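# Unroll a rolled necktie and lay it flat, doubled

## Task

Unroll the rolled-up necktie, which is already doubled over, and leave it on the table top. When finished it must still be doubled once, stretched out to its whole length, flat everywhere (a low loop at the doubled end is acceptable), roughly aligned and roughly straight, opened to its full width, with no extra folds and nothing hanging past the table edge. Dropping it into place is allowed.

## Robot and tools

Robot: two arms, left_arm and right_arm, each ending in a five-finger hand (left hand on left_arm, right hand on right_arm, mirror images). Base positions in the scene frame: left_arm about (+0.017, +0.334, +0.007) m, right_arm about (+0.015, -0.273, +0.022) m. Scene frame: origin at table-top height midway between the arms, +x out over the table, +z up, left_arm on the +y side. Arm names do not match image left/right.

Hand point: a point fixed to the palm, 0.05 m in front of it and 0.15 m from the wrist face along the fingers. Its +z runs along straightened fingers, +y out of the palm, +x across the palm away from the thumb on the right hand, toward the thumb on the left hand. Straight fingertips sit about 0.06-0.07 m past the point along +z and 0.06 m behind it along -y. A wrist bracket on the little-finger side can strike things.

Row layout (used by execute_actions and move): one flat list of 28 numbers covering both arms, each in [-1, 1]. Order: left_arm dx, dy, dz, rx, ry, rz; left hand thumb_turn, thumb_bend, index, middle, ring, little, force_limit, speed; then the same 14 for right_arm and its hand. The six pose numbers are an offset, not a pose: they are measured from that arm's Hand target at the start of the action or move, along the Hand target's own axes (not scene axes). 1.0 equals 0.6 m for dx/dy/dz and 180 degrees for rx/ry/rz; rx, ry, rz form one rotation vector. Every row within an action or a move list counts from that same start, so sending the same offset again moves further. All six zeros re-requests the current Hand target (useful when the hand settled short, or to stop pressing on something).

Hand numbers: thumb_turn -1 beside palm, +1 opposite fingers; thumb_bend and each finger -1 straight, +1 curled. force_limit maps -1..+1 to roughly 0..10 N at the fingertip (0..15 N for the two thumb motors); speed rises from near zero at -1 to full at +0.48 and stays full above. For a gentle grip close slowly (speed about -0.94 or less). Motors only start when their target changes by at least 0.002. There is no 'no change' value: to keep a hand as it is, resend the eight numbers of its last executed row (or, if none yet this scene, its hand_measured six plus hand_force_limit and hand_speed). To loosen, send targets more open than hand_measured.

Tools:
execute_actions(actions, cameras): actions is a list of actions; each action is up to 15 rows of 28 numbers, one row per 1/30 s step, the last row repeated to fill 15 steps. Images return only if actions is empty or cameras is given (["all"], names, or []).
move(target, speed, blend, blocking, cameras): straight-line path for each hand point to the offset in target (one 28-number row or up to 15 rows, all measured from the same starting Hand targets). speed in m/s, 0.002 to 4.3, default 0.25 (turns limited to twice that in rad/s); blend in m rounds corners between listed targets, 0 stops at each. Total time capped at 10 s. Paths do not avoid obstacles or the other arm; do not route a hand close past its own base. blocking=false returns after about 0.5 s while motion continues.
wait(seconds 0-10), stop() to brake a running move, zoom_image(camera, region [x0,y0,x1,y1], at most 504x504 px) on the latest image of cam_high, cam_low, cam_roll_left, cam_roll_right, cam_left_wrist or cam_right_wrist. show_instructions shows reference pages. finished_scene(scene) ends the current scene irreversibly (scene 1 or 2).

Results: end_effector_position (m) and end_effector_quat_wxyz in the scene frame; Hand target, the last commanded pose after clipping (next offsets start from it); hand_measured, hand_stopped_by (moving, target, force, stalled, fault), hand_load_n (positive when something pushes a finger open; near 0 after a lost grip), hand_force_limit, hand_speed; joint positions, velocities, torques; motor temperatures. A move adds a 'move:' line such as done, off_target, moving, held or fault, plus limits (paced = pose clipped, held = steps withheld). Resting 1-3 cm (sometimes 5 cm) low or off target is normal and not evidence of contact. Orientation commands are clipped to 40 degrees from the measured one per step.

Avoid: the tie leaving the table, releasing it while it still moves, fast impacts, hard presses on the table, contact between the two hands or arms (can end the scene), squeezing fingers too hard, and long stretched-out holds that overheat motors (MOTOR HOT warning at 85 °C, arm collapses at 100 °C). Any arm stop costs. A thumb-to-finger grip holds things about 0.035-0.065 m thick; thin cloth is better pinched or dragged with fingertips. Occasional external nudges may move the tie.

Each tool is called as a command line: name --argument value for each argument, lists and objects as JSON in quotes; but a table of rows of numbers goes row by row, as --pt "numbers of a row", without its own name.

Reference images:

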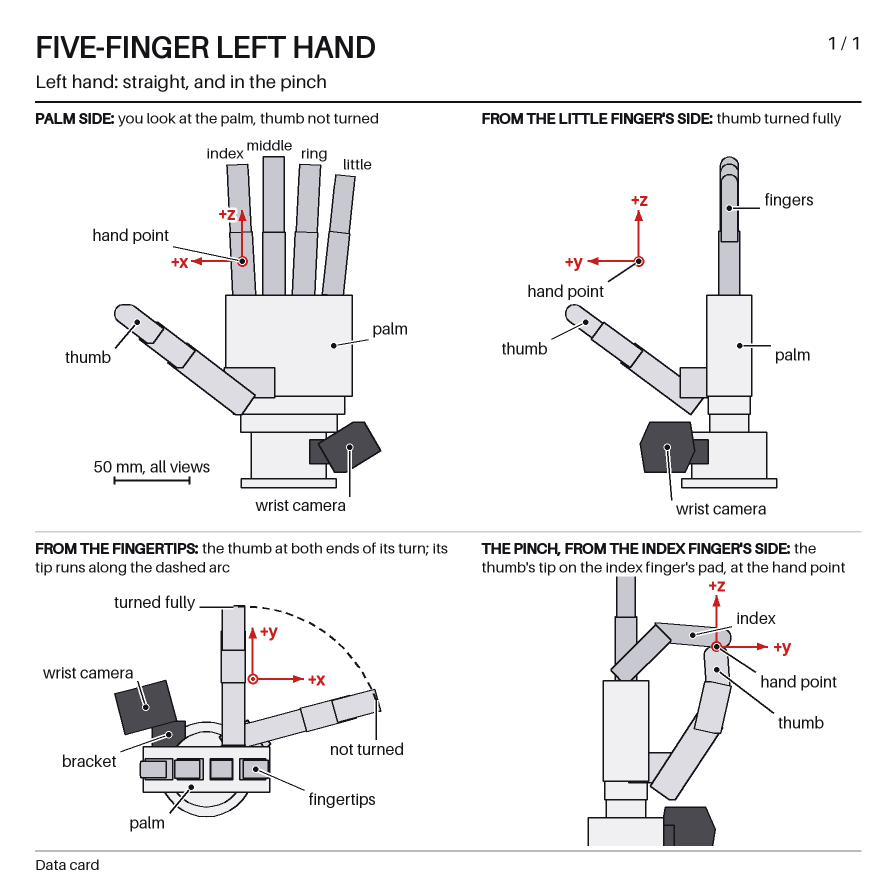

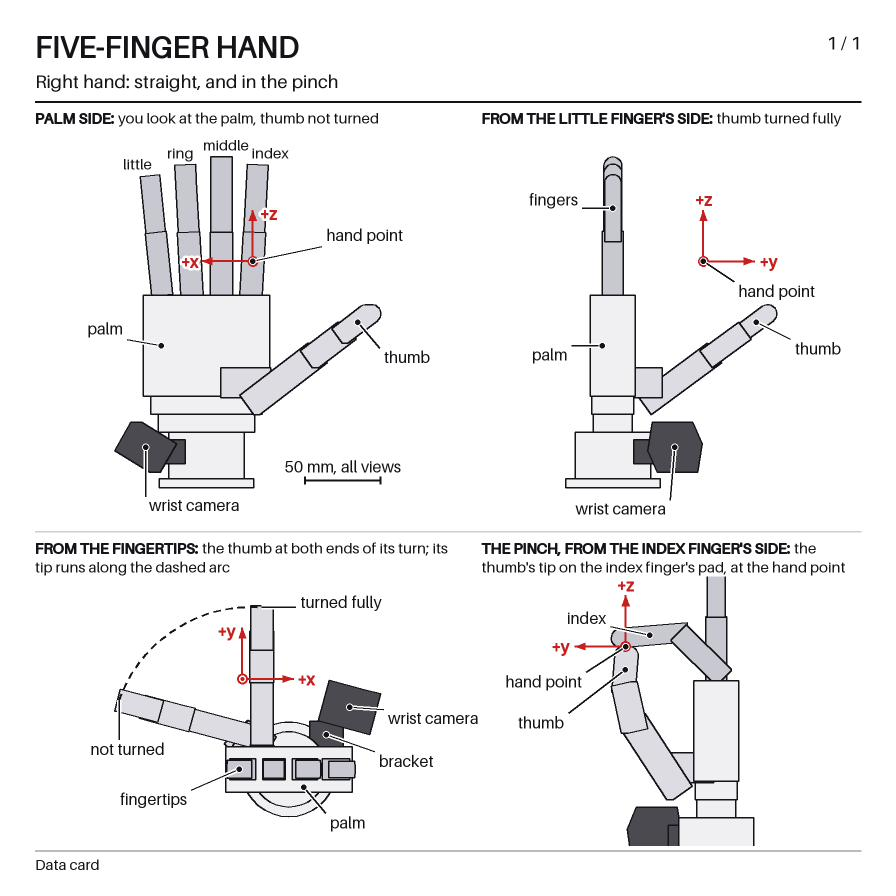

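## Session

execute_actions --actions '[]'

Scene clock: 0.00 s.
left_arm: end_effector_position=(+0.9631, +0.2341, +0.1870) hand_measured=(-1.000, -1.000, -1.000, -1.000, -1.000, -1.000) hand_load_n=(+0.0, +0.0, +0.0, -0.5, +0.0, +0.0) hand_stopped_by=(target, target, target, target, target, target) hand_force_limit=0.00 hand_speed=-0.80 end_effector_quat_wxyz=(-0.303, +0.674, -0.407, +0.537) | right_arm: end_effector_position=(+0.8589, -0.1475, +0.1508) hand_measured=(-1.000, -1.000, -1.000, -1.000, -1.000, -1.000) hand_load_n=(+0.0, +0.0, +0.0, +0.0, +0.0, +0.0) hand_stopped_by=(target, target, target, target, target, target) hand_force_limit=0.00 hand_speed=-0.80 end_effector_quat_wxyz=(-0.536, +0.684, -0.207, +0.451)
Joint positions: left_arm=[-0.053 2.301 2.072 -0.014 -0.019 -0.519] | right_arm=[0.043 2.162 1.594 0.544 -0.553 -0.418]
Joint velocities: within noise
Joint torques (N m): no reading
Motor temperatures (°C): left_arm=[27 35 28 23 24 24] | right_arm=[24 32 22 24 23 22]
Heat: left arm: hottest shoulder 35 °C; right arm: hottest shoulder 32 °C.
Hand target: left_arm +0.9680, +0.2338, +0.1865; -0.304, +0.672, -0.405, +0.540 | right_arm +0.8648, -0.1474, +0.1593; -0.538, +0.679, -0.201, +0.457
camera_calibration:
cam_left_wrist: T_world_to_cam=[[0.256032, 0.206756, 0.944298, -0.466476], [-0.481242, -0.819939, 0.310009, 0.59646], [0.838364, -0.533808, -0.110431, -0.547447], [0, 0, 0, 1]] pos_world=[0.865434, 0.293276, 0.195129]
cam_right_wrist: T_world_to_cam=[[0.363309, -0.50989, -0.779756, -0.266387], [-0.810102, 0.24048, -0.5347, 0.805201], [0.460154, 0.825943, -0.325694, -0.107024], [0, 0, 0, 1]] pos_world=[0.798323, -0.241068, 0.187967]

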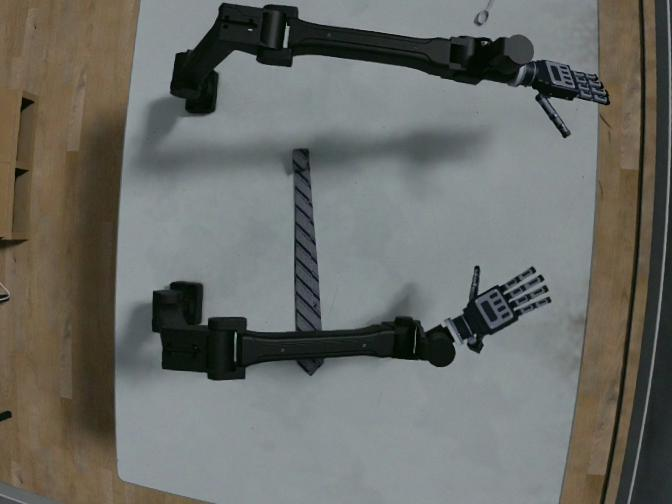

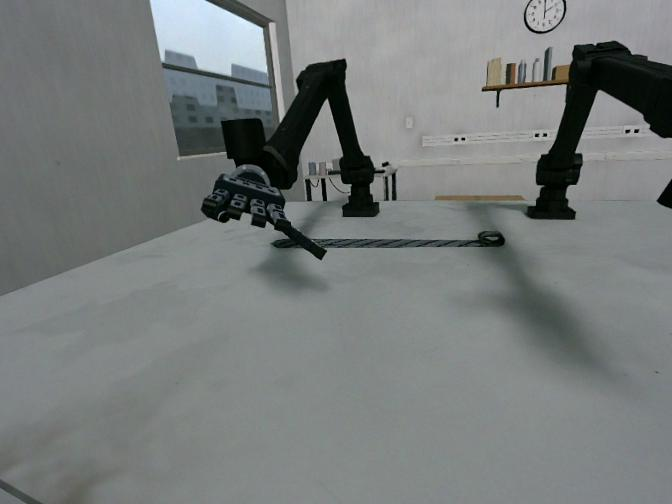

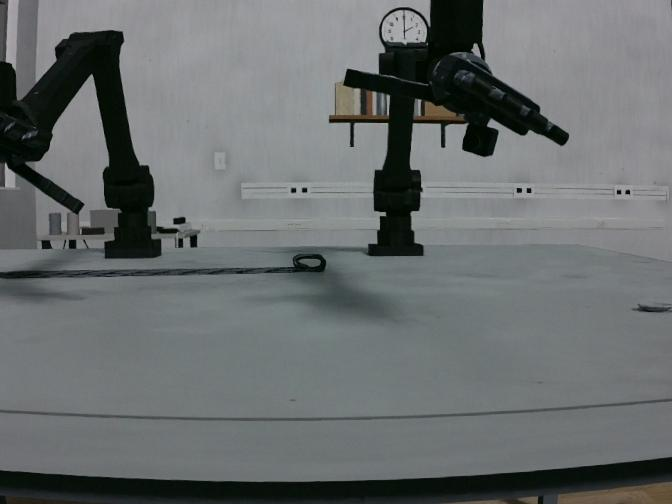

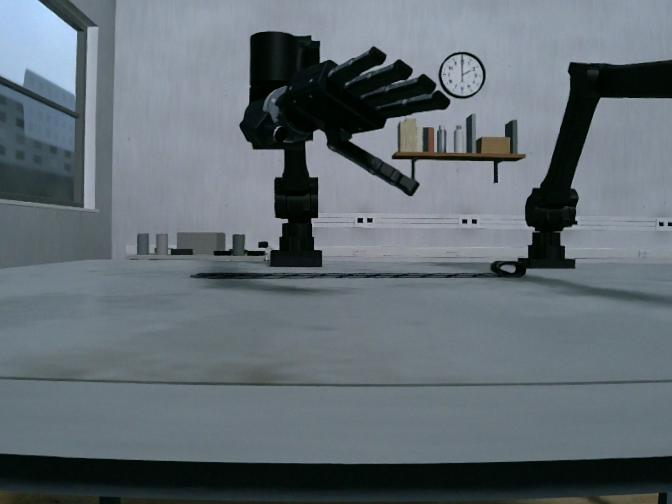

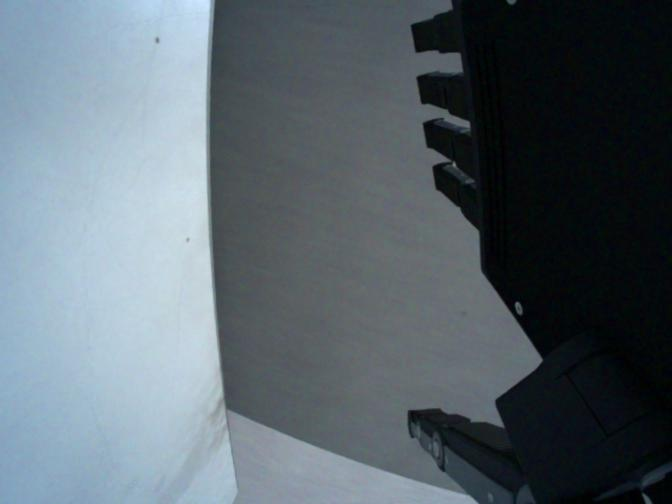

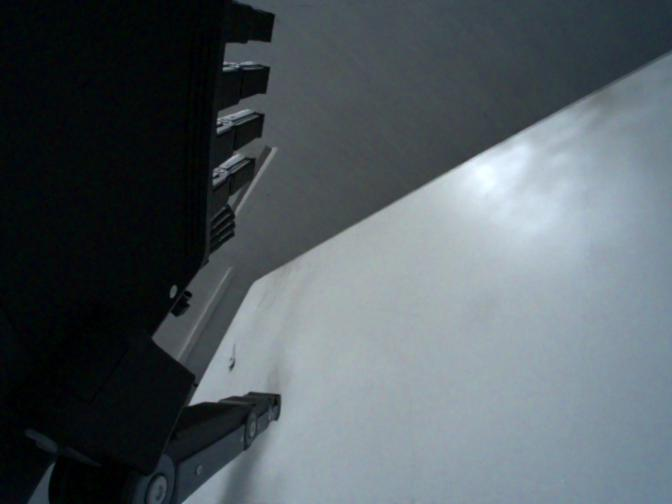

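move --target '[-0.083,-0.037,-0.717,-0.414,-0.116,0.131,-1,-1,-1,-1,-1,-1,0,-0.8,0,0,0,0,0,0,-1,-1,-1,-1,-1,-1,0,-0.8]' --speed 0.4

zoom_image --camera "cam_high" --region '[265, 130, 345, 200]'

zoom_image --camera "cam_roll_right" --region '[450, 240, 550, 290]'

Scene clock: 19.80 s.
left_arm: end_effector_position=(+0.5543, +0.2930, +0.2904) hand_measured=(-1.000, -1.000, -1.000, -1.000, -1.000, -1.000) hand_load_n=(-0.5, +0.0, +0.0, +0.0, +0.0, +0.0) hand_stopped_by=(target, target, target, target, target, target) hand_force_limit=0.00 hand_speed=-0.80 end_effector_quat_wxyz=(-0.038, +0.708, -0.704, +0.044) | right_arm: end_effector_position=(+0.8589, -0.1475, +0.1508) hand_measured=(-1.000, -1.000, -1.000, -1.000, -1.000, -1.000) hand_load_n=(+0.0, +0.0, +0.0, +0.0, +0.0, +0.0) hand_stopped_by=(target, target, target, target, target, target) hand_force_limit=0.00 hand_speed=-0.80 end_effector_quat_wxyz=(-0.536, +0.684, -0.207, +0.451)
Joint positions: left_arm=[-0.017 1.854 2.069 -1.67 0.007 -0.018] | right_arm=[0.043 2.162 1.594 0.544 -0.553 -0.418]
Joint torques (N m): left_arm=[1.03 -17.32 6.57 -0.18 -0.11 0.2] | right_arm=[1.08 -19.14 8.84 2.39 0.02 -0.09]
Heat: left arm: hottest shoulder 38 °C; right arm: hottest shoulder 33 °C.
Hand target: left_arm +0.5502, +0.3002, +0.2812; +0.000, +0.707, -0.707, -0.001 | right_arm +0.8648, -0.1474, +0.1593; -0.538, +0.679, -0.201, +0.457
Off the commanded pose: left_arm 0.012 m, 7 deg | right_arm 0.010 m, 1 deg.
joint sent to its limit (left arm) — joint 4 (wrist pitch), lower limit. The joint targets are off in orientation, not in position.
move: off_target (left_arm)

Scaled by 6.300 from the camera's 672x504 image, which has a finer 960x720 frame.
This view is cut from an older image: the scene may have changed since it was taken.

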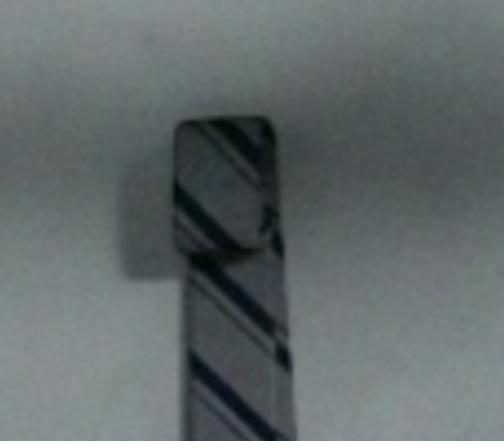

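Scaled by 5.040 from the camera's 672x504 image, which has a finer 960x720 frame.
This view is cut from an older image: the scene may have changed since it was taken.

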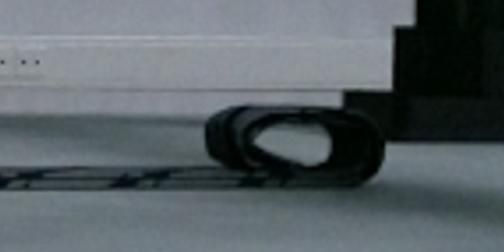

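move --target '[0.308,0.437,0.133,0,0,0.462,-1,-1,-1,-1,-1,-1,0,-0.8,0,0,0,0,0,0,-1,-1,-1,-1,-1,-1,0,-0.8]' --speed 0.4 --cameras '["cam_high","cam_left_wrist","cam_roll_right"]'

Scene clock: 27.97 s.
left_arm: end_effector_position=(+0.2896, +0.1130, +0.2025) hand_measured=(-1.000, -1.000, -1.000, -1.000, -1.000, -1.000) hand_load_n=(+0.0, -0.5, +0.0, +0.0, +0.0, +0.0) hand_stopped_by=(target, target, target, target, target, target) hand_force_limit=0.00 hand_speed=-0.80 end_effector_quat_wxyz=(-0.004, -0.066, +0.998, +0.004) | right_arm: end_effector_position=(+0.8589, -0.1475, +0.1508) hand_measured=(-1.000, -1.000, -1.000, -1.000, -1.000, -1.000) hand_load_n=(+0.0, +0.0, +0.0, +0.0, +0.0, +0.0) hand_stopped_by=(target, target, target, target, target, target) hand_force_limit=0.00 hand_speed=-0.80 end_effector_quat_wxyz=(-0.536, +0.684, -0.207, +0.451)
Joint positions: left_arm=[-0.729 1.442 1.306 -1.446 0.001 0.713] | right_arm=[0.043 2.162 1.594 0.544 -0.553 -0.418]
Joint torques (N m): left_arm=[0.15 -12.34 6.49 0.36 -0.11 0.2] | right_arm=[1.08 -19.02 8.81 2.41 0.03 -0.08]
Heat: left arm: hottest shoulder 38 °C; right arm: hottest shoulder 33 °C.
Hand target: left_arm +0.2877, +0.1159, +0.2015; -0.001, -0.060, +0.998, +0.001 | right_arm +0.8648, -0.1474, +0.1593; -0.538, +0.679, -0.201, +0.457
Off the commanded pose: left_arm 0.004 m, 1 deg | right_arm 0.010 m, 1 deg.
move: done
camera_calibration:
cam_left_wrist: T_world_to_cam=[[-0.164695, -0.986118, -0.0211404, 0.168567], [-0.840315, 0.129057, 0.526512, 0.121196], [-0.516474, 0.104479, -0.849905, 0.424292], [0, 0, 0, 1]] pos_world=[0.348741, 0.106256, 0.30036]
Images, in order (width x height): cam_high 672x504, cam_roll_right 672x504, cam_left_wrist 672x504.

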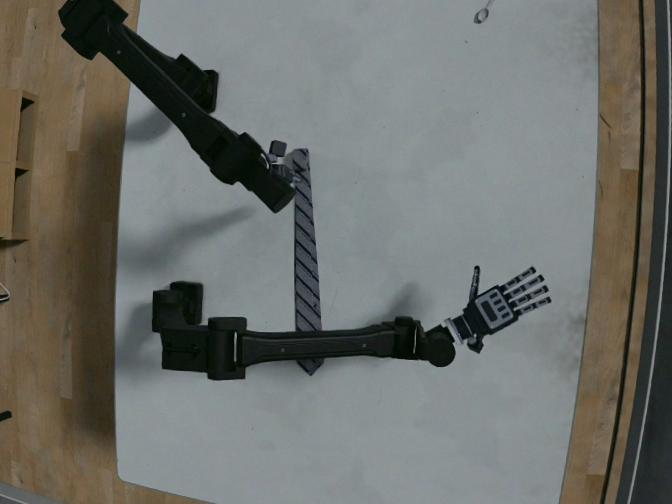

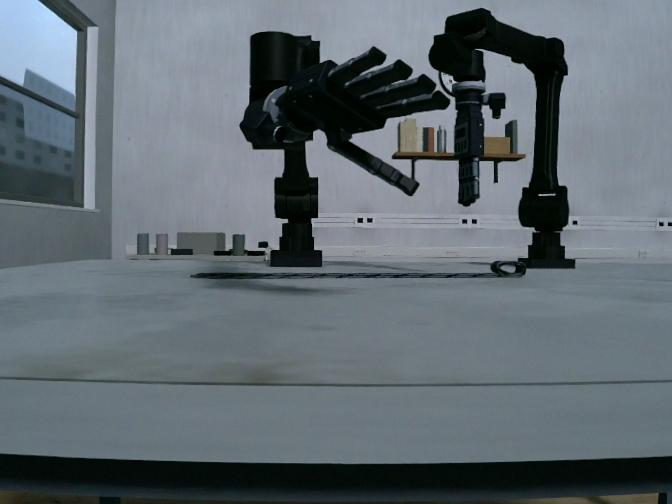

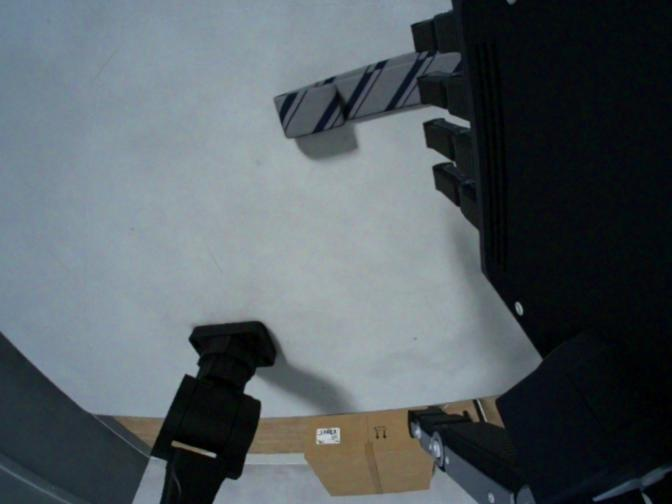

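move --pt "0 0 0.196 0 0 0 -1 -1 -1 -1 -1 -1 0 -0.8 0 0 0 0 0 0 -1 -1 -1 -1 -1 -1 0 -0.8" --pt "0 0.25 0.198 0 0 0 -1 -1 -1 -1 -1 -1 0 -0.8 0 0 0 0 0 0 -1 -1 -1 -1 -1 -1 0 -0.8" --speed '[0.2,0.1]' --cameras '["cam_high","cam_left_wrist","cam_roll_right","cam_low"]'

zoom_image --camera "cam_roll_right" --region '[500, 210, 600, 290]'

zoom_image --camera "cam_high" --region '[265, 70, 345, 150]'

Scene clock: 37.80 s.
left_arm: end_effector_position=(+0.2737, +0.2587, +0.0861) hand_measured=(-1.000, -1.000, -1.000, -1.000, -1.000, -1.000) hand_load_n=(+0.0, +0.0, +0.0, +0.0, +0.0, +0.0) hand_stopped_by=(target, target, target, target, target, target) hand_force_limit=0.00 hand_speed=-0.80 end_effector_quat_wxyz=(+0.001, -0.060, +0.998, -0.001) | right_arm: end_effector_position=(+0.8589, -0.1475, +0.1508) hand_measured=(-1.000, -1.000, -1.000, -1.000, -1.000, -1.000) hand_load_n=(-0.5, +0.0, -0.5, +0.0, +0.0, +0.0) hand_stopped_by=(target, target, target, target, target, target) hand_force_limit=0.00 hand_speed=-0.80 end_effector_quat_wxyz=(-0.536, +0.684, -0.207, +0.451)
Joint positions: left_arm=[-0.422 1.277 0.83 -1.121 0 1.033] | right_arm=[0.043 2.162 1.594 0.544 -0.553 -0.418]
Joint torques (N m): left_arm=[1.14 -8.23 5.79 0.09 -0.1 0.21] | right_arm=[1.14 -19.08 8.83 2.43 0.02 -0.07]
Heat: left arm: hottest shoulder 37 °C; right arm: hottest shoulder 34 °C.
Hand target: left_arm +0.2696, +0.2651, +0.0831; -0.001, -0.059, +0.998, +0.001 | right_arm +0.8648, -0.1474, +0.1593; -0.538, +0.679, -0.201, +0.457
Off the commanded pose: left_arm 0.008 m, 0 deg | right_arm 0.010 m, 1 deg.
move: done
camera_calibration:
cam_left_wrist: T_world_to_cam=[[-0.177215, -0.98405, -0.0155273, 0.309528], [-0.844653, 0.143976, 0.51559, 0.148538], [-0.50513, 0.104486, -0.856695, 0.299219], [0, 0, 0, 1]] pos_world=[0.331461, 0.251941, 0.184561]
Images, in order (width x height): cam_high 672x504, cam_low 672x504, cam_roll_right 672x504, cam_left_wrist 672x504.

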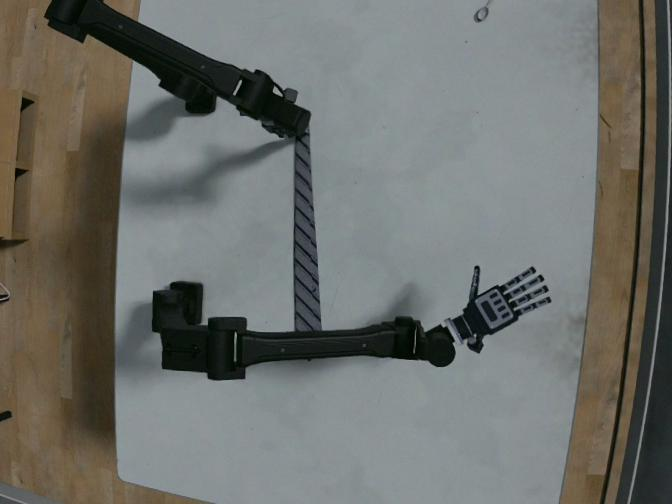

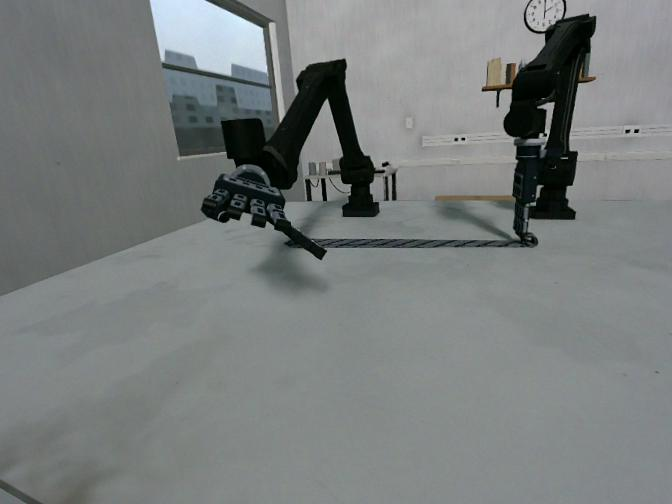

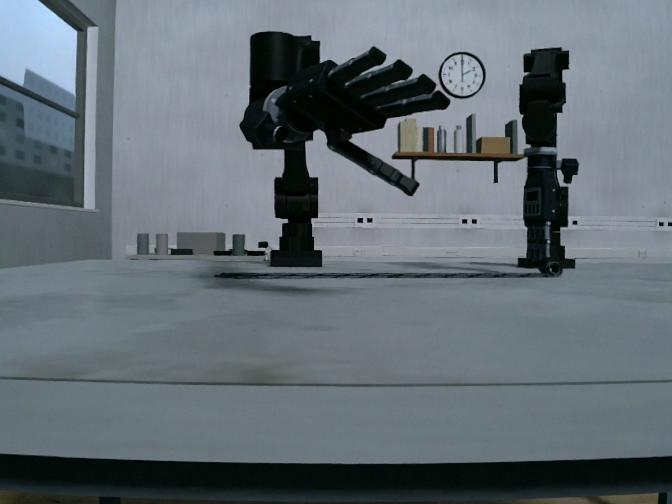

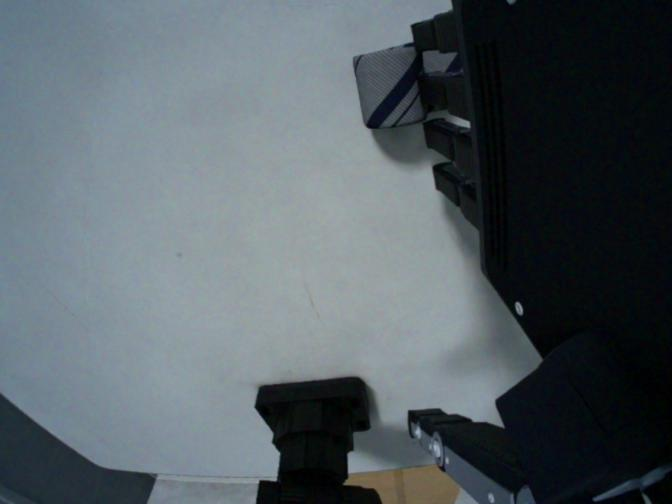

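Scaled by 5.040 from the camera's 672x504 image, which has a finer 960x720 frame.

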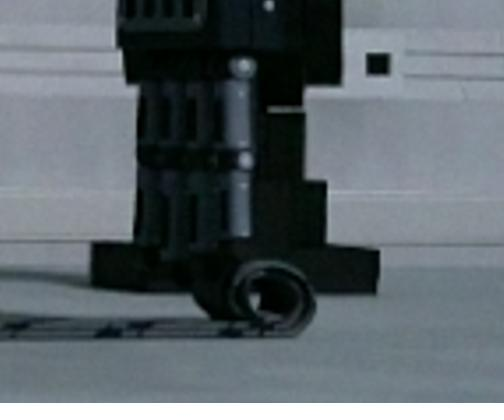

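Scaled by 6.300 from the camera's 672x504 image, which has a finer 960x720 frame.

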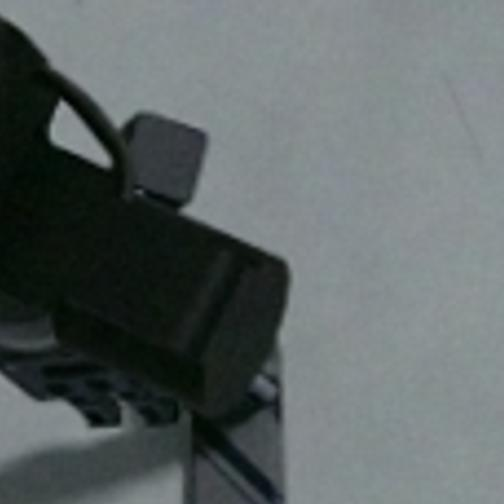

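move --target '[-0.02,0.17,0.004,0,0,0,-1,-1,-1,-1,-1,-1,0,-0.8,0,0,0,0,0,0,-1,-1,-1,-1,-1,-1,0,-0.8]' --speed 0.1 --cameras '["cam_high","cam_left_wrist","cam_roll_right","cam_low"]'

zoom_image --camera "cam_roll_right" --region '[520, 210, 640, 290]'

zoom_image --camera "cam_low" --region '[480, 200, 600, 270]'

Scene clock: 45.27 s.
left_arm: end_effector_position=(+0.2780, +0.3630, +0.0849) hand_measured=(-1.000, -1.000, -1.000, -1.000, -1.000, -1.000) hand_load_n=(+0.0, +0.0, +0.0, +0.0, +0.0, +0.0) hand_stopped_by=(target, target, target, target, target, target) hand_force_limit=0.00 hand_speed=-0.80 end_effector_quat_wxyz=(+0.006, -0.060, +0.998, -0.001) | right_arm: end_effector_position=(+0.8589, -0.1475, +0.1508) hand_measured=(-1.000, -1.000, -1.000, -1.000, -1.000, -1.000) hand_load_n=(+0.0, +0.0, +0.0, +0.0, +0.0, +0.0) hand_stopped_by=(target, target, target, target, target, target) hand_force_limit=0.00 hand_speed=-0.80 end_effector_quat_wxyz=(-0.536, +0.684, -0.207, +0.451)
Joint positions: left_arm=[-0.093 1.208 0.77 -1.121 -0.001 1.362] | right_arm=[0.043 2.162 1.594 0.544 -0.553 -0.418]
Joint torques (N m): left_arm=[1.2 -7.12 5.64 -0.13 -0.12 0.2] | right_arm=[1.2 -19.08 8.83 2.4 0.03 -0.08]
Heat: left arm: hottest shoulder 37 °C; right arm: hottest shoulder 34 °C.
Hand target: left_arm +0.2695, +0.3678, +0.0810; -0.001, -0.059, +0.998, +0.001 | right_arm +0.8648, -0.1474, +0.1593; -0.538, +0.679, -0.201, +0.457
Off the commanded pose: left_arm 0.011 m, 1 deg | right_arm 0.010 m, 1 deg.
move: off_target (left_arm)
camera_calibration:
cam_left_wrist: T_world_to_cam=[[-0.177147, -0.984025, -0.0176947, 0.413044], [-0.849417, 0.143784, 0.507757, 0.139897], [-0.497102, 0.104978, -0.861319, 0.287582], [0, 0, 0, 1]] pos_world=[0.334958, 0.356141, 0.183975]
Images, in order (width x height): cam_high 672x504, cam_low 672x504, cam_roll_right 672x504, cam_left_wrist 672x504.

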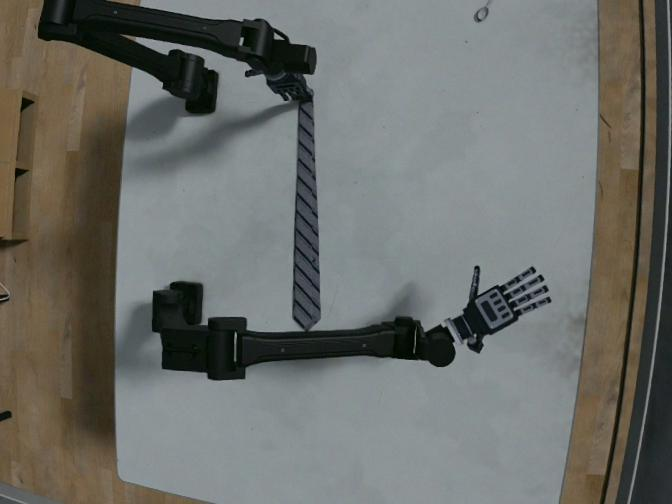

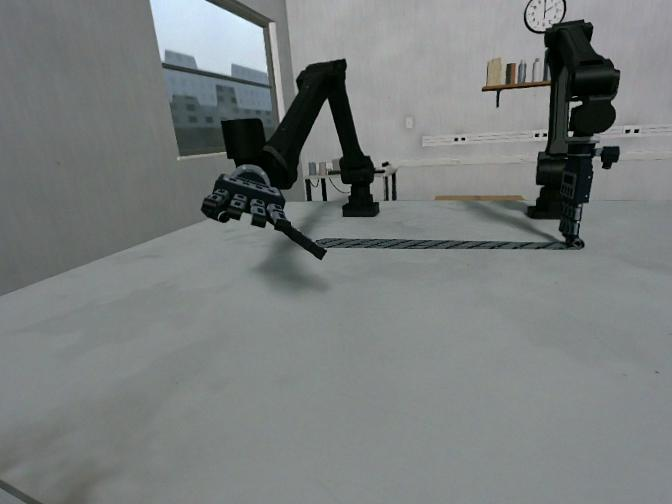

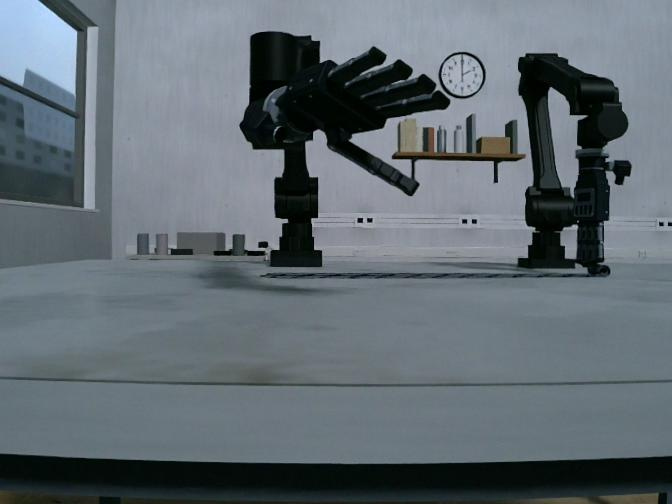

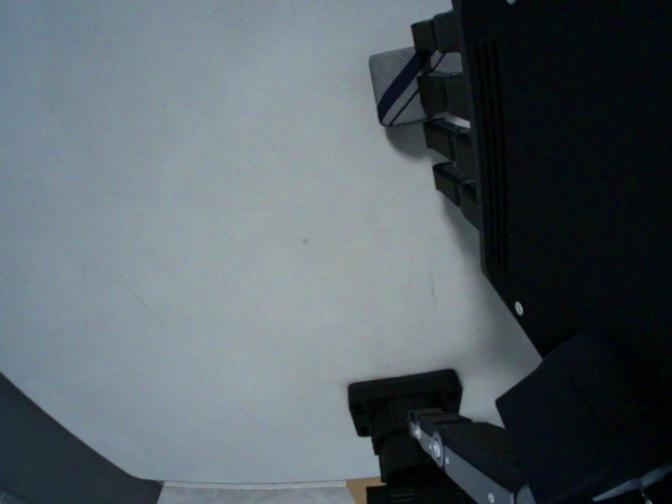

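Scaled by 4.200 from the camera's 672x504 image, which has a finer 960x720 frame.

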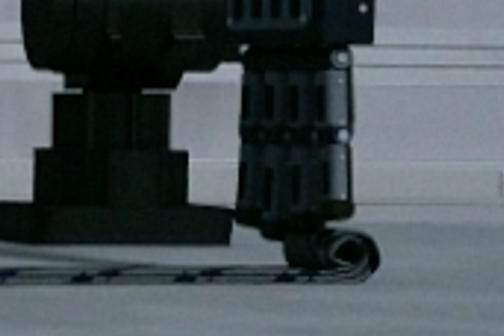

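Scaled by 4.200 from the camera's 672x504 image, which has a finer 960x720 frame.

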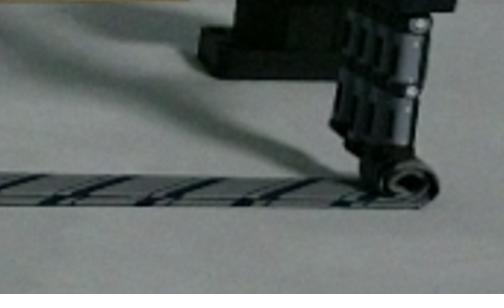

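move --target '[0,0,0,0,0,0,-1,-1,-1,-1,-1,-1,0,-0.8,-0.155,-0.288,-0.558,-0.514,0.042,0.247,-1,-1,-1,-1,-1,-1,0,-0.8]' --speed 0.4

move --target '[0,0,0,0,0,0,-1,-1,-1,-1,-1,-1,0,-0.8,-0.167,0.337,0.217,0,0,0,-1,-1,-1,-1,-1,-1,0,-0.8]' --speed 0.3 --cameras '["cam_high","cam_low","cam_right_wrist"]'

Scene clock: 60.10 s.
left_arm: end_effector_position=(+0.2780, +0.3630, +0.0849) hand_measured=(-1.000, -1.000, -1.000, -1.000, -1.000, -1.000) hand_load_n=(+0.0, +0.0, +0.0, +0.0, +0.0, +0.0) hand_stopped_by=(target, target, target, target, target, target) hand_force_limit=0.00 hand_speed=-0.80 end_effector_quat_wxyz=(+0.006, -0.060, +0.998, -0.001) | right_arm: end_effector_position=(+0.4891, -0.1976, +0.2731) hand_measured=(-1.000, -1.000, -1.000, -1.000, -1.000, -1.000) hand_load_n=(+0.0, +0.0, +0.0, +0.0, +0.0, +0.0) hand_stopped_by=(target, target, target, target, target, target) hand_force_limit=0.00 hand_speed=-0.80 end_effector_quat_wxyz=(+0.005, +0.713, -0.701, -0.007)
Joint positions: left_arm=[-0.093 1.208 0.77 -1.121 -0.001 1.363] | right_arm=[0.103 1.763 1.837 -1.663 -0.004 0.067]
Joint torques (N m): left_arm=[1.14 -7.18 5.64 -0.13 -0.11 0.21] | right_arm=[0.44 -13.04 10.62 -0.13 0.16 0.03]
Heat: left arm: hottest shoulder 36 °C; right arm: hottest shoulder 35 °C.
Hand target: left_arm +0.2695, +0.3678, +0.0810; -0.001, -0.060, +0.998, +0.001 | right_arm +0.5001, -0.2004, +0.2808; -0.001, +0.707, -0.707, +0.001
Off the commanded pose: left_arm 0.011 m, 1 deg | right_arm 0.014 m, 2 deg.
move: off_target (left_arm, right_arm)

Scene clock: 61.77 s.
left_arm: end_effector_position=(+0.2780, +0.3630, +0.0849) hand_measured=(-1.000, -1.000, -1.000, -1.000, -1.000, -1.000) hand_load_n=(+0.0, +0.0, +0.0, +0.0, +0.0, +0.0) hand_stopped_by=(target, target, target, target, target, target) hand_force_limit=0.00 hand_speed=-0.80 end_effector_quat_wxyz=(+0.006, -0.060, +0.998, -0.001) | right_arm: end_effector_position=(+0.2929, -0.1007, +0.1473) hand_measured=(-1.000, -1.000, -1.000, -1.000, -1.000, -1.000) hand_load_n=(+0.5, +0.0, +0.0, +0.0, -0.5, -0.5) hand_stopped_by=(target, target, target, target, target, target) hand_force_limit=0.00 hand_speed=-0.80 end_effector_quat_wxyz=(+0.009, +0.712, -0.702, -0.006)
Joint positions: left_arm=[-0.093 1.208 0.77 -1.121 -0.001 1.363] | right_arm=[0.415 1.366 1.038 -1.264 -0.003 0.383]
Joint torques (N m): left_arm=[1.14 -7.12 5.63 -0.13 -0.11 0.2] | right_arm=[0.85 -8.47 7.08 0.75 0.15 0.02]
Heat: left arm: hottest shoulder 36 °C; right arm: hottest shoulder 35 °C.
Hand target: left_arm +0.2695, +0.3678, +0.0810; -0.001, -0.060, +0.998, +0.001 | right_arm +0.2982, -0.0999, +0.1503; -0.001, +0.707, -0.707, +0.001
Off the commanded pose: left_arm 0.011 m, 1 deg | right_arm 0.006 m, 2 deg.
move: off_target (left_arm)
camera_calibration:
cam_right_wrist: T_world_to_cam=[[-0.959518, -0.280923, -0.0202081, 0.259004], [-0.247333, 0.806118, 0.537588, 0.0678138], [-0.13473, 0.520823, -0.842966, 0.333314], [0, 0, 0, 1]] pos_world=[0.310199, -0.155504, 0.24975]
Images, in order (width x height): cam_high 672x504, cam_low 672x504, cam_right_wrist 672x504.

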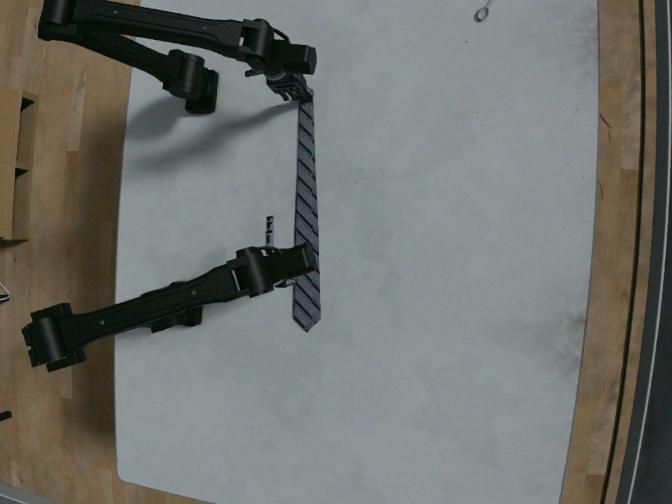

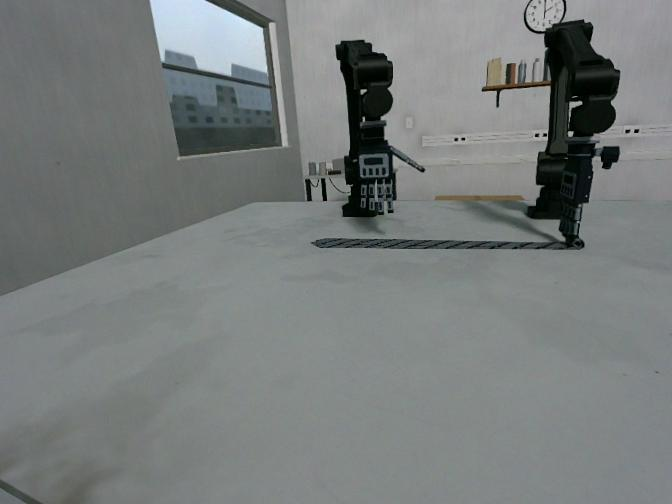

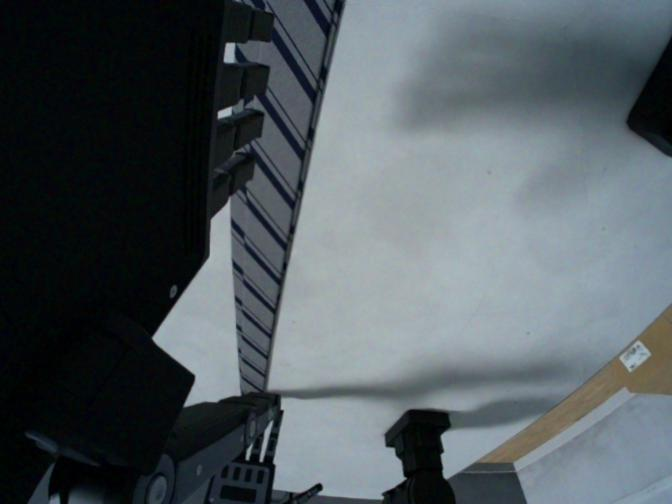

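move --pt "0 0 0 0 0 0 -1 -1 -1 -1 -1 -1 0 -0.8 0 0 0.155 0 0 0 -1 -1 -1 -1 -1 -1 0 -0.8" --pt "0 0.15 -0.004 0 0 0 -1 -1 -1 -1 -1 -1 0 -0.8 0 0 0.155 0 0 0 -1 -1 -1 -1 -1 -1 0 -0.8" --speed '[0.08,0.08]' --cameras '["cam_high","cam_low","cam_left_wrist","cam_roll_right","cam_roll_left"]'

zoom_image --camera "cam_low" --region '[530, 200, 650, 270]'

zoom_image --camera "cam_roll_left" --region '[390, 220, 510, 290]'

Scene clock: 70.67 s.
left_arm: end_effector_position=(+0.2657, +0.4551, +0.0843) hand_measured=(-1.000, -1.000, -1.000, -1.000, -1.000, -1.000) hand_load_n=(+0.0, +0.0, +0.0, +0.0, +0.0, +0.0) hand_stopped_by=(target, target, target, target, target, target) hand_force_limit=0.00 hand_speed=-0.80 end_effector_quat_wxyz=(+0.004, -0.060, +0.998, +0.002) | right_arm: end_effector_position=(+0.2989, -0.0983, +0.0719) hand_measured=(-1.000, -1.000, -1.000, -1.000, -1.000, -1.000) hand_load_n=(+0.0, +0.0, +0.0, -2.0, +0.0, +0.0) hand_stopped_by=(target, target, target, target, target, target) hand_force_limit=0.00 hand_speed=-0.80 end_effector_quat_wxyz=(-0.009, +0.712, -0.702, +0.002)
Joint positions: left_arm=[0.219 1.194 0.756 -1.124 -0.003 1.674] | right_arm=[0.415 1.445 0.905 -1.013 -0.003 0.384]
Joint torques (N m): left_arm=[1.14 -6.95 6.37 -0.46 -0.06 0.19] | right_arm=[0.85 -6.36 4.92 1.59 0.16 0.03]
Heat: left arm: hottest shoulder 36 °C; right arm: hottest shoulder 35 °C.
Hand target: left_arm +0.2588, +0.4571, +0.0836; -0.001, -0.059, +0.998, +0.001 | right_arm +0.2983, -0.1000, +0.0572; -0.001, +0.707, -0.707, +0.001
Off the commanded pose: left_arm 0.007 m, 1 deg | right_arm 0.015 m, 1 deg.
move: off_target (right_arm)
camera_calibration:
cam_left_wrist: T_world_to_cam=[[-0.176739, -0.984007, -0.0222001, 0.501839], [-0.847488, 0.140671, 0.511835, 0.117083], [-0.500527, 0.109275, -0.858797, 0.269989], [0, 0, 0, 1]] pos_world=[0.323058, 0.44784, 0.183079]
Images, in order (width x height): cam_high 672x504, cam_low 672x504, cam_roll_left 672x504, cam_roll_right 672x504, cam_left_wrist 672x504.

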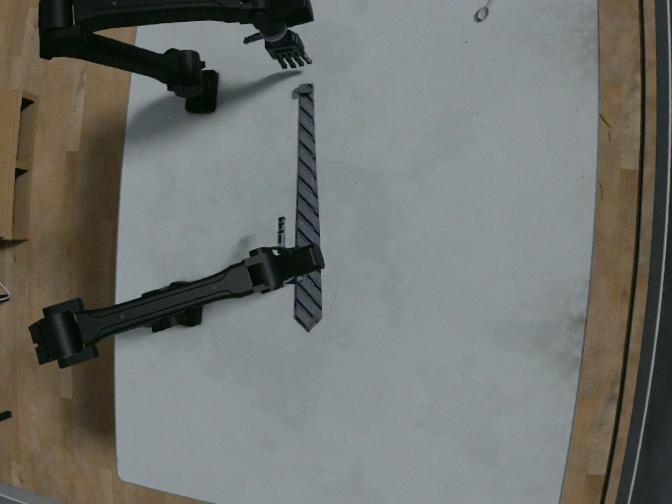

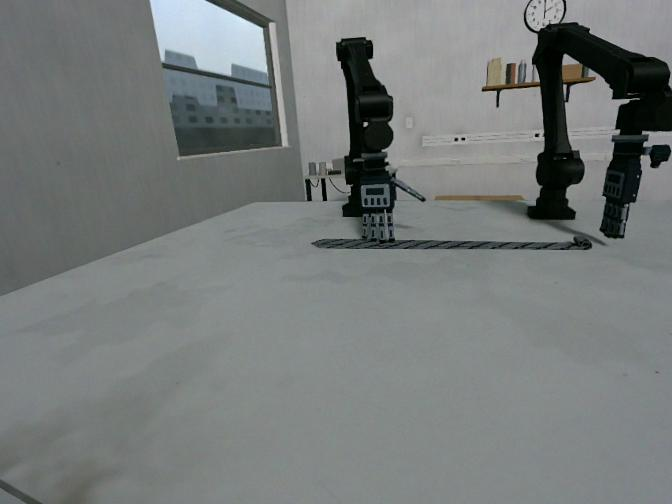

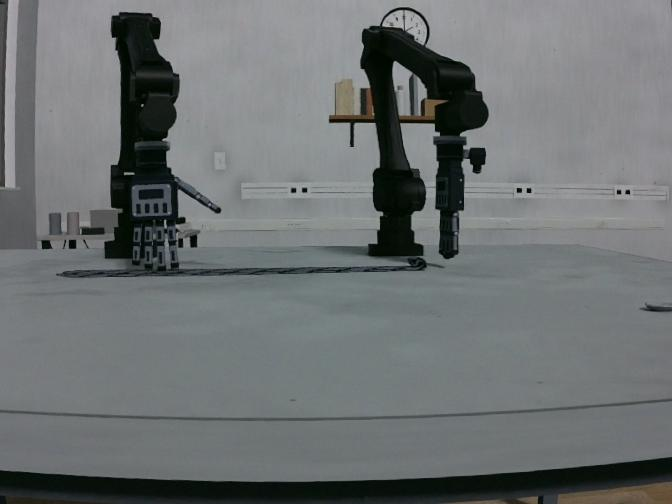

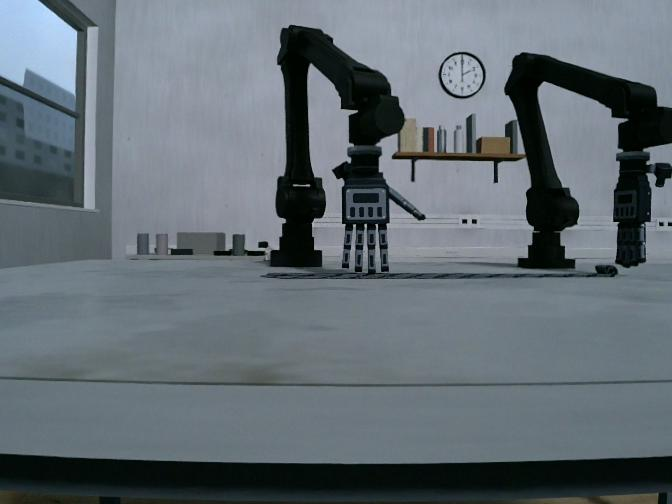

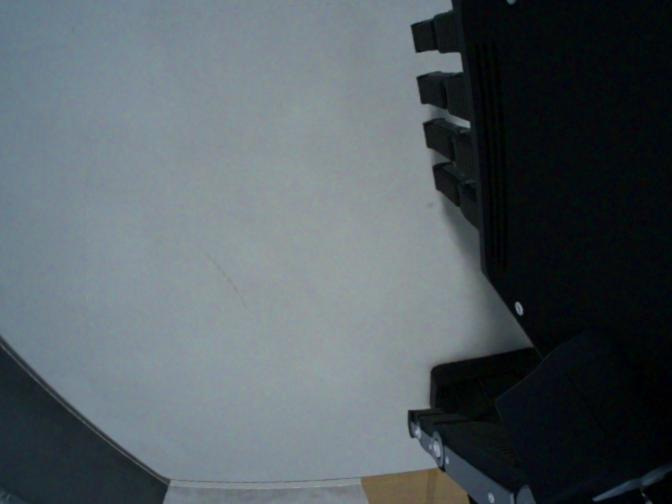

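Scaled by 4.200 from the camera's 672x504 image, which has a finer 960x720 frame.

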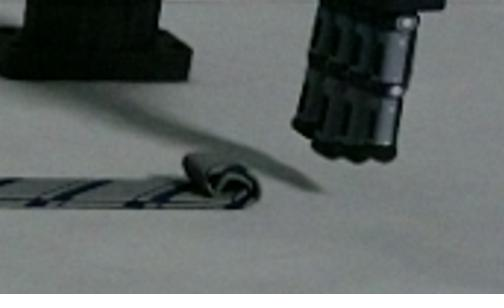

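Scaled by 4.200 from the camera's 672x504 image, which has a finer 960x720 frame.

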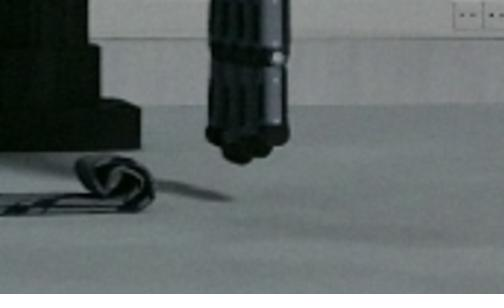

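move --pt "0 0 -0.194 0 0 0 -1 -1 -1 -1 -1 -1 0 -0.8 0 0 0 0 0 0 -1 -1 -1 -1 -1 -1 0 -0.8" --pt "-0.038 -0.26 -0.194 0 0 0 -1 -1 -1 -1 -1 -1 0 -0.8 0 0 0 0 0 0 -1 -1 -1 -1 -1 -1 0 -0.8" --pt "-0.038 -0.26 0.014 0 0 0 -1 -1 -1 -1 -1 -1 0 -0.8 0 0 0 0 0 0 -1 -1 -1 -1 -1 -1 0 -0.8" --blend '[0.02,0.02,0]' --speed '[0.25,0.25,0.12]' --cameras '["cam_low","cam_left_wrist","cam_roll_left"]'

zoom_image --camera "cam_low" --region '[530, 200, 650, 270]'

zoom_image --camera "cam_roll_left" --region '[340, 220, 460, 290]'

Scene clock: 84.30 s.
left_arm: end_effector_position=(+0.3044, +0.3059, +0.0836) hand_measured=(-1.000, -1.000, -1.000, -1.000, -1.000, -1.000) hand_load_n=(+0.0, +0.0, +0.0, +0.0, +0.0, +0.0) hand_stopped_by=(target, target, target, target, target, target) hand_force_limit=0.00 hand_speed=-0.80 end_effector_quat_wxyz=(+0.008, -0.056, +0.998, -0.003) | right_arm: end_effector_position=(+0.2989, -0.0983, +0.0719) hand_measured=(-1.000, -1.000, -1.000, -1.000, -1.000, -1.000) hand_load_n=(+0.5, +0.0, +0.0, -2.5, +0.0, +0.0) hand_stopped_by=(target, target, target, target, target, target) hand_force_limit=0.00 hand_speed=-0.80 end_effector_quat_wxyz=(-0.009, +0.712, -0.702, +0.002)
Joint positions: left_arm=[-0.257 1.305 0.849 -1.098 0 1.206] | right_arm=[0.415 1.445 0.905 -1.013 -0.003 0.384]
Joint torques (N m): left_arm=[-0.32 -6.71 6.15 0.46 -0.13 -0.04] | right_arm=[0.79 -6.36 4.92 1.61 0.16 0.04]
Heat: left arm: hottest shoulder 35 °C; right arm: hottest shoulder 34 °C.
Hand target: left_arm +0.3000, +0.3049, +0.0748; -0.001, -0.059, +0.998, +0.001 | right_arm +0.2983, -0.1000, +0.0572; -0.001, +0.707, -0.707, +0.001
Off the commanded pose: left_arm 0.010 m, 1 deg | right_arm 0.015 m, 1 deg.
move: off_target (right_arm)
camera_calibration:
cam_left_wrist: T_world_to_cam=[[-0.184223, -0.982774, -0.014739, 0.363157], [-0.850569, 0.151891, 0.50345, 0.16939], [-0.492539, 0.105284, -0.863899, 0.304319], [0, 0, 0, 1]] pos_world=[0.360869, 0.299132, 0.182974]
Images, in order (width x height): cam_low 672x504, cam_roll_left 672x504, cam_left_wrist 672x504.

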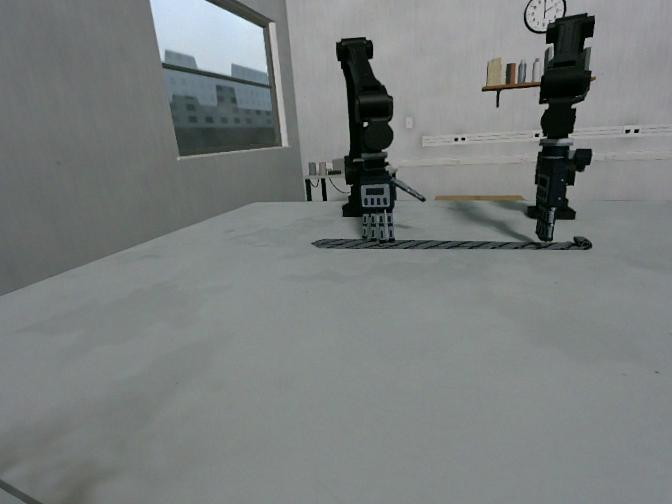

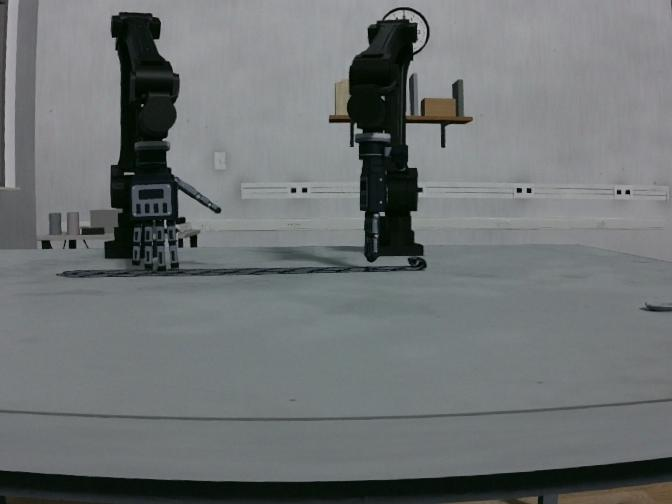

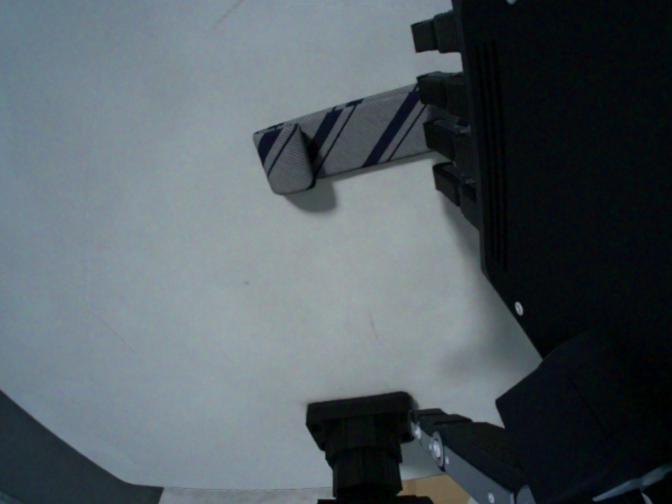

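Scaled by 4.200 from the camera's 672x504 image, which has a finer 960x720 frame.

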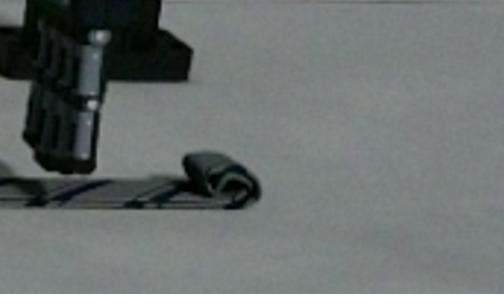

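Scaled by 4.200 from the camera's 672x504 image, which has a finer 960x720 frame.

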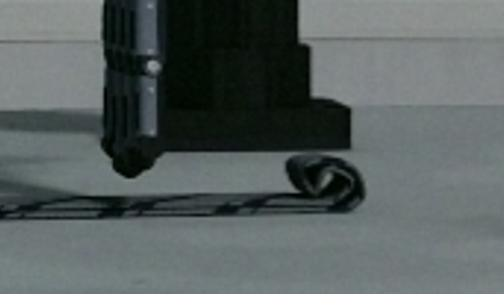

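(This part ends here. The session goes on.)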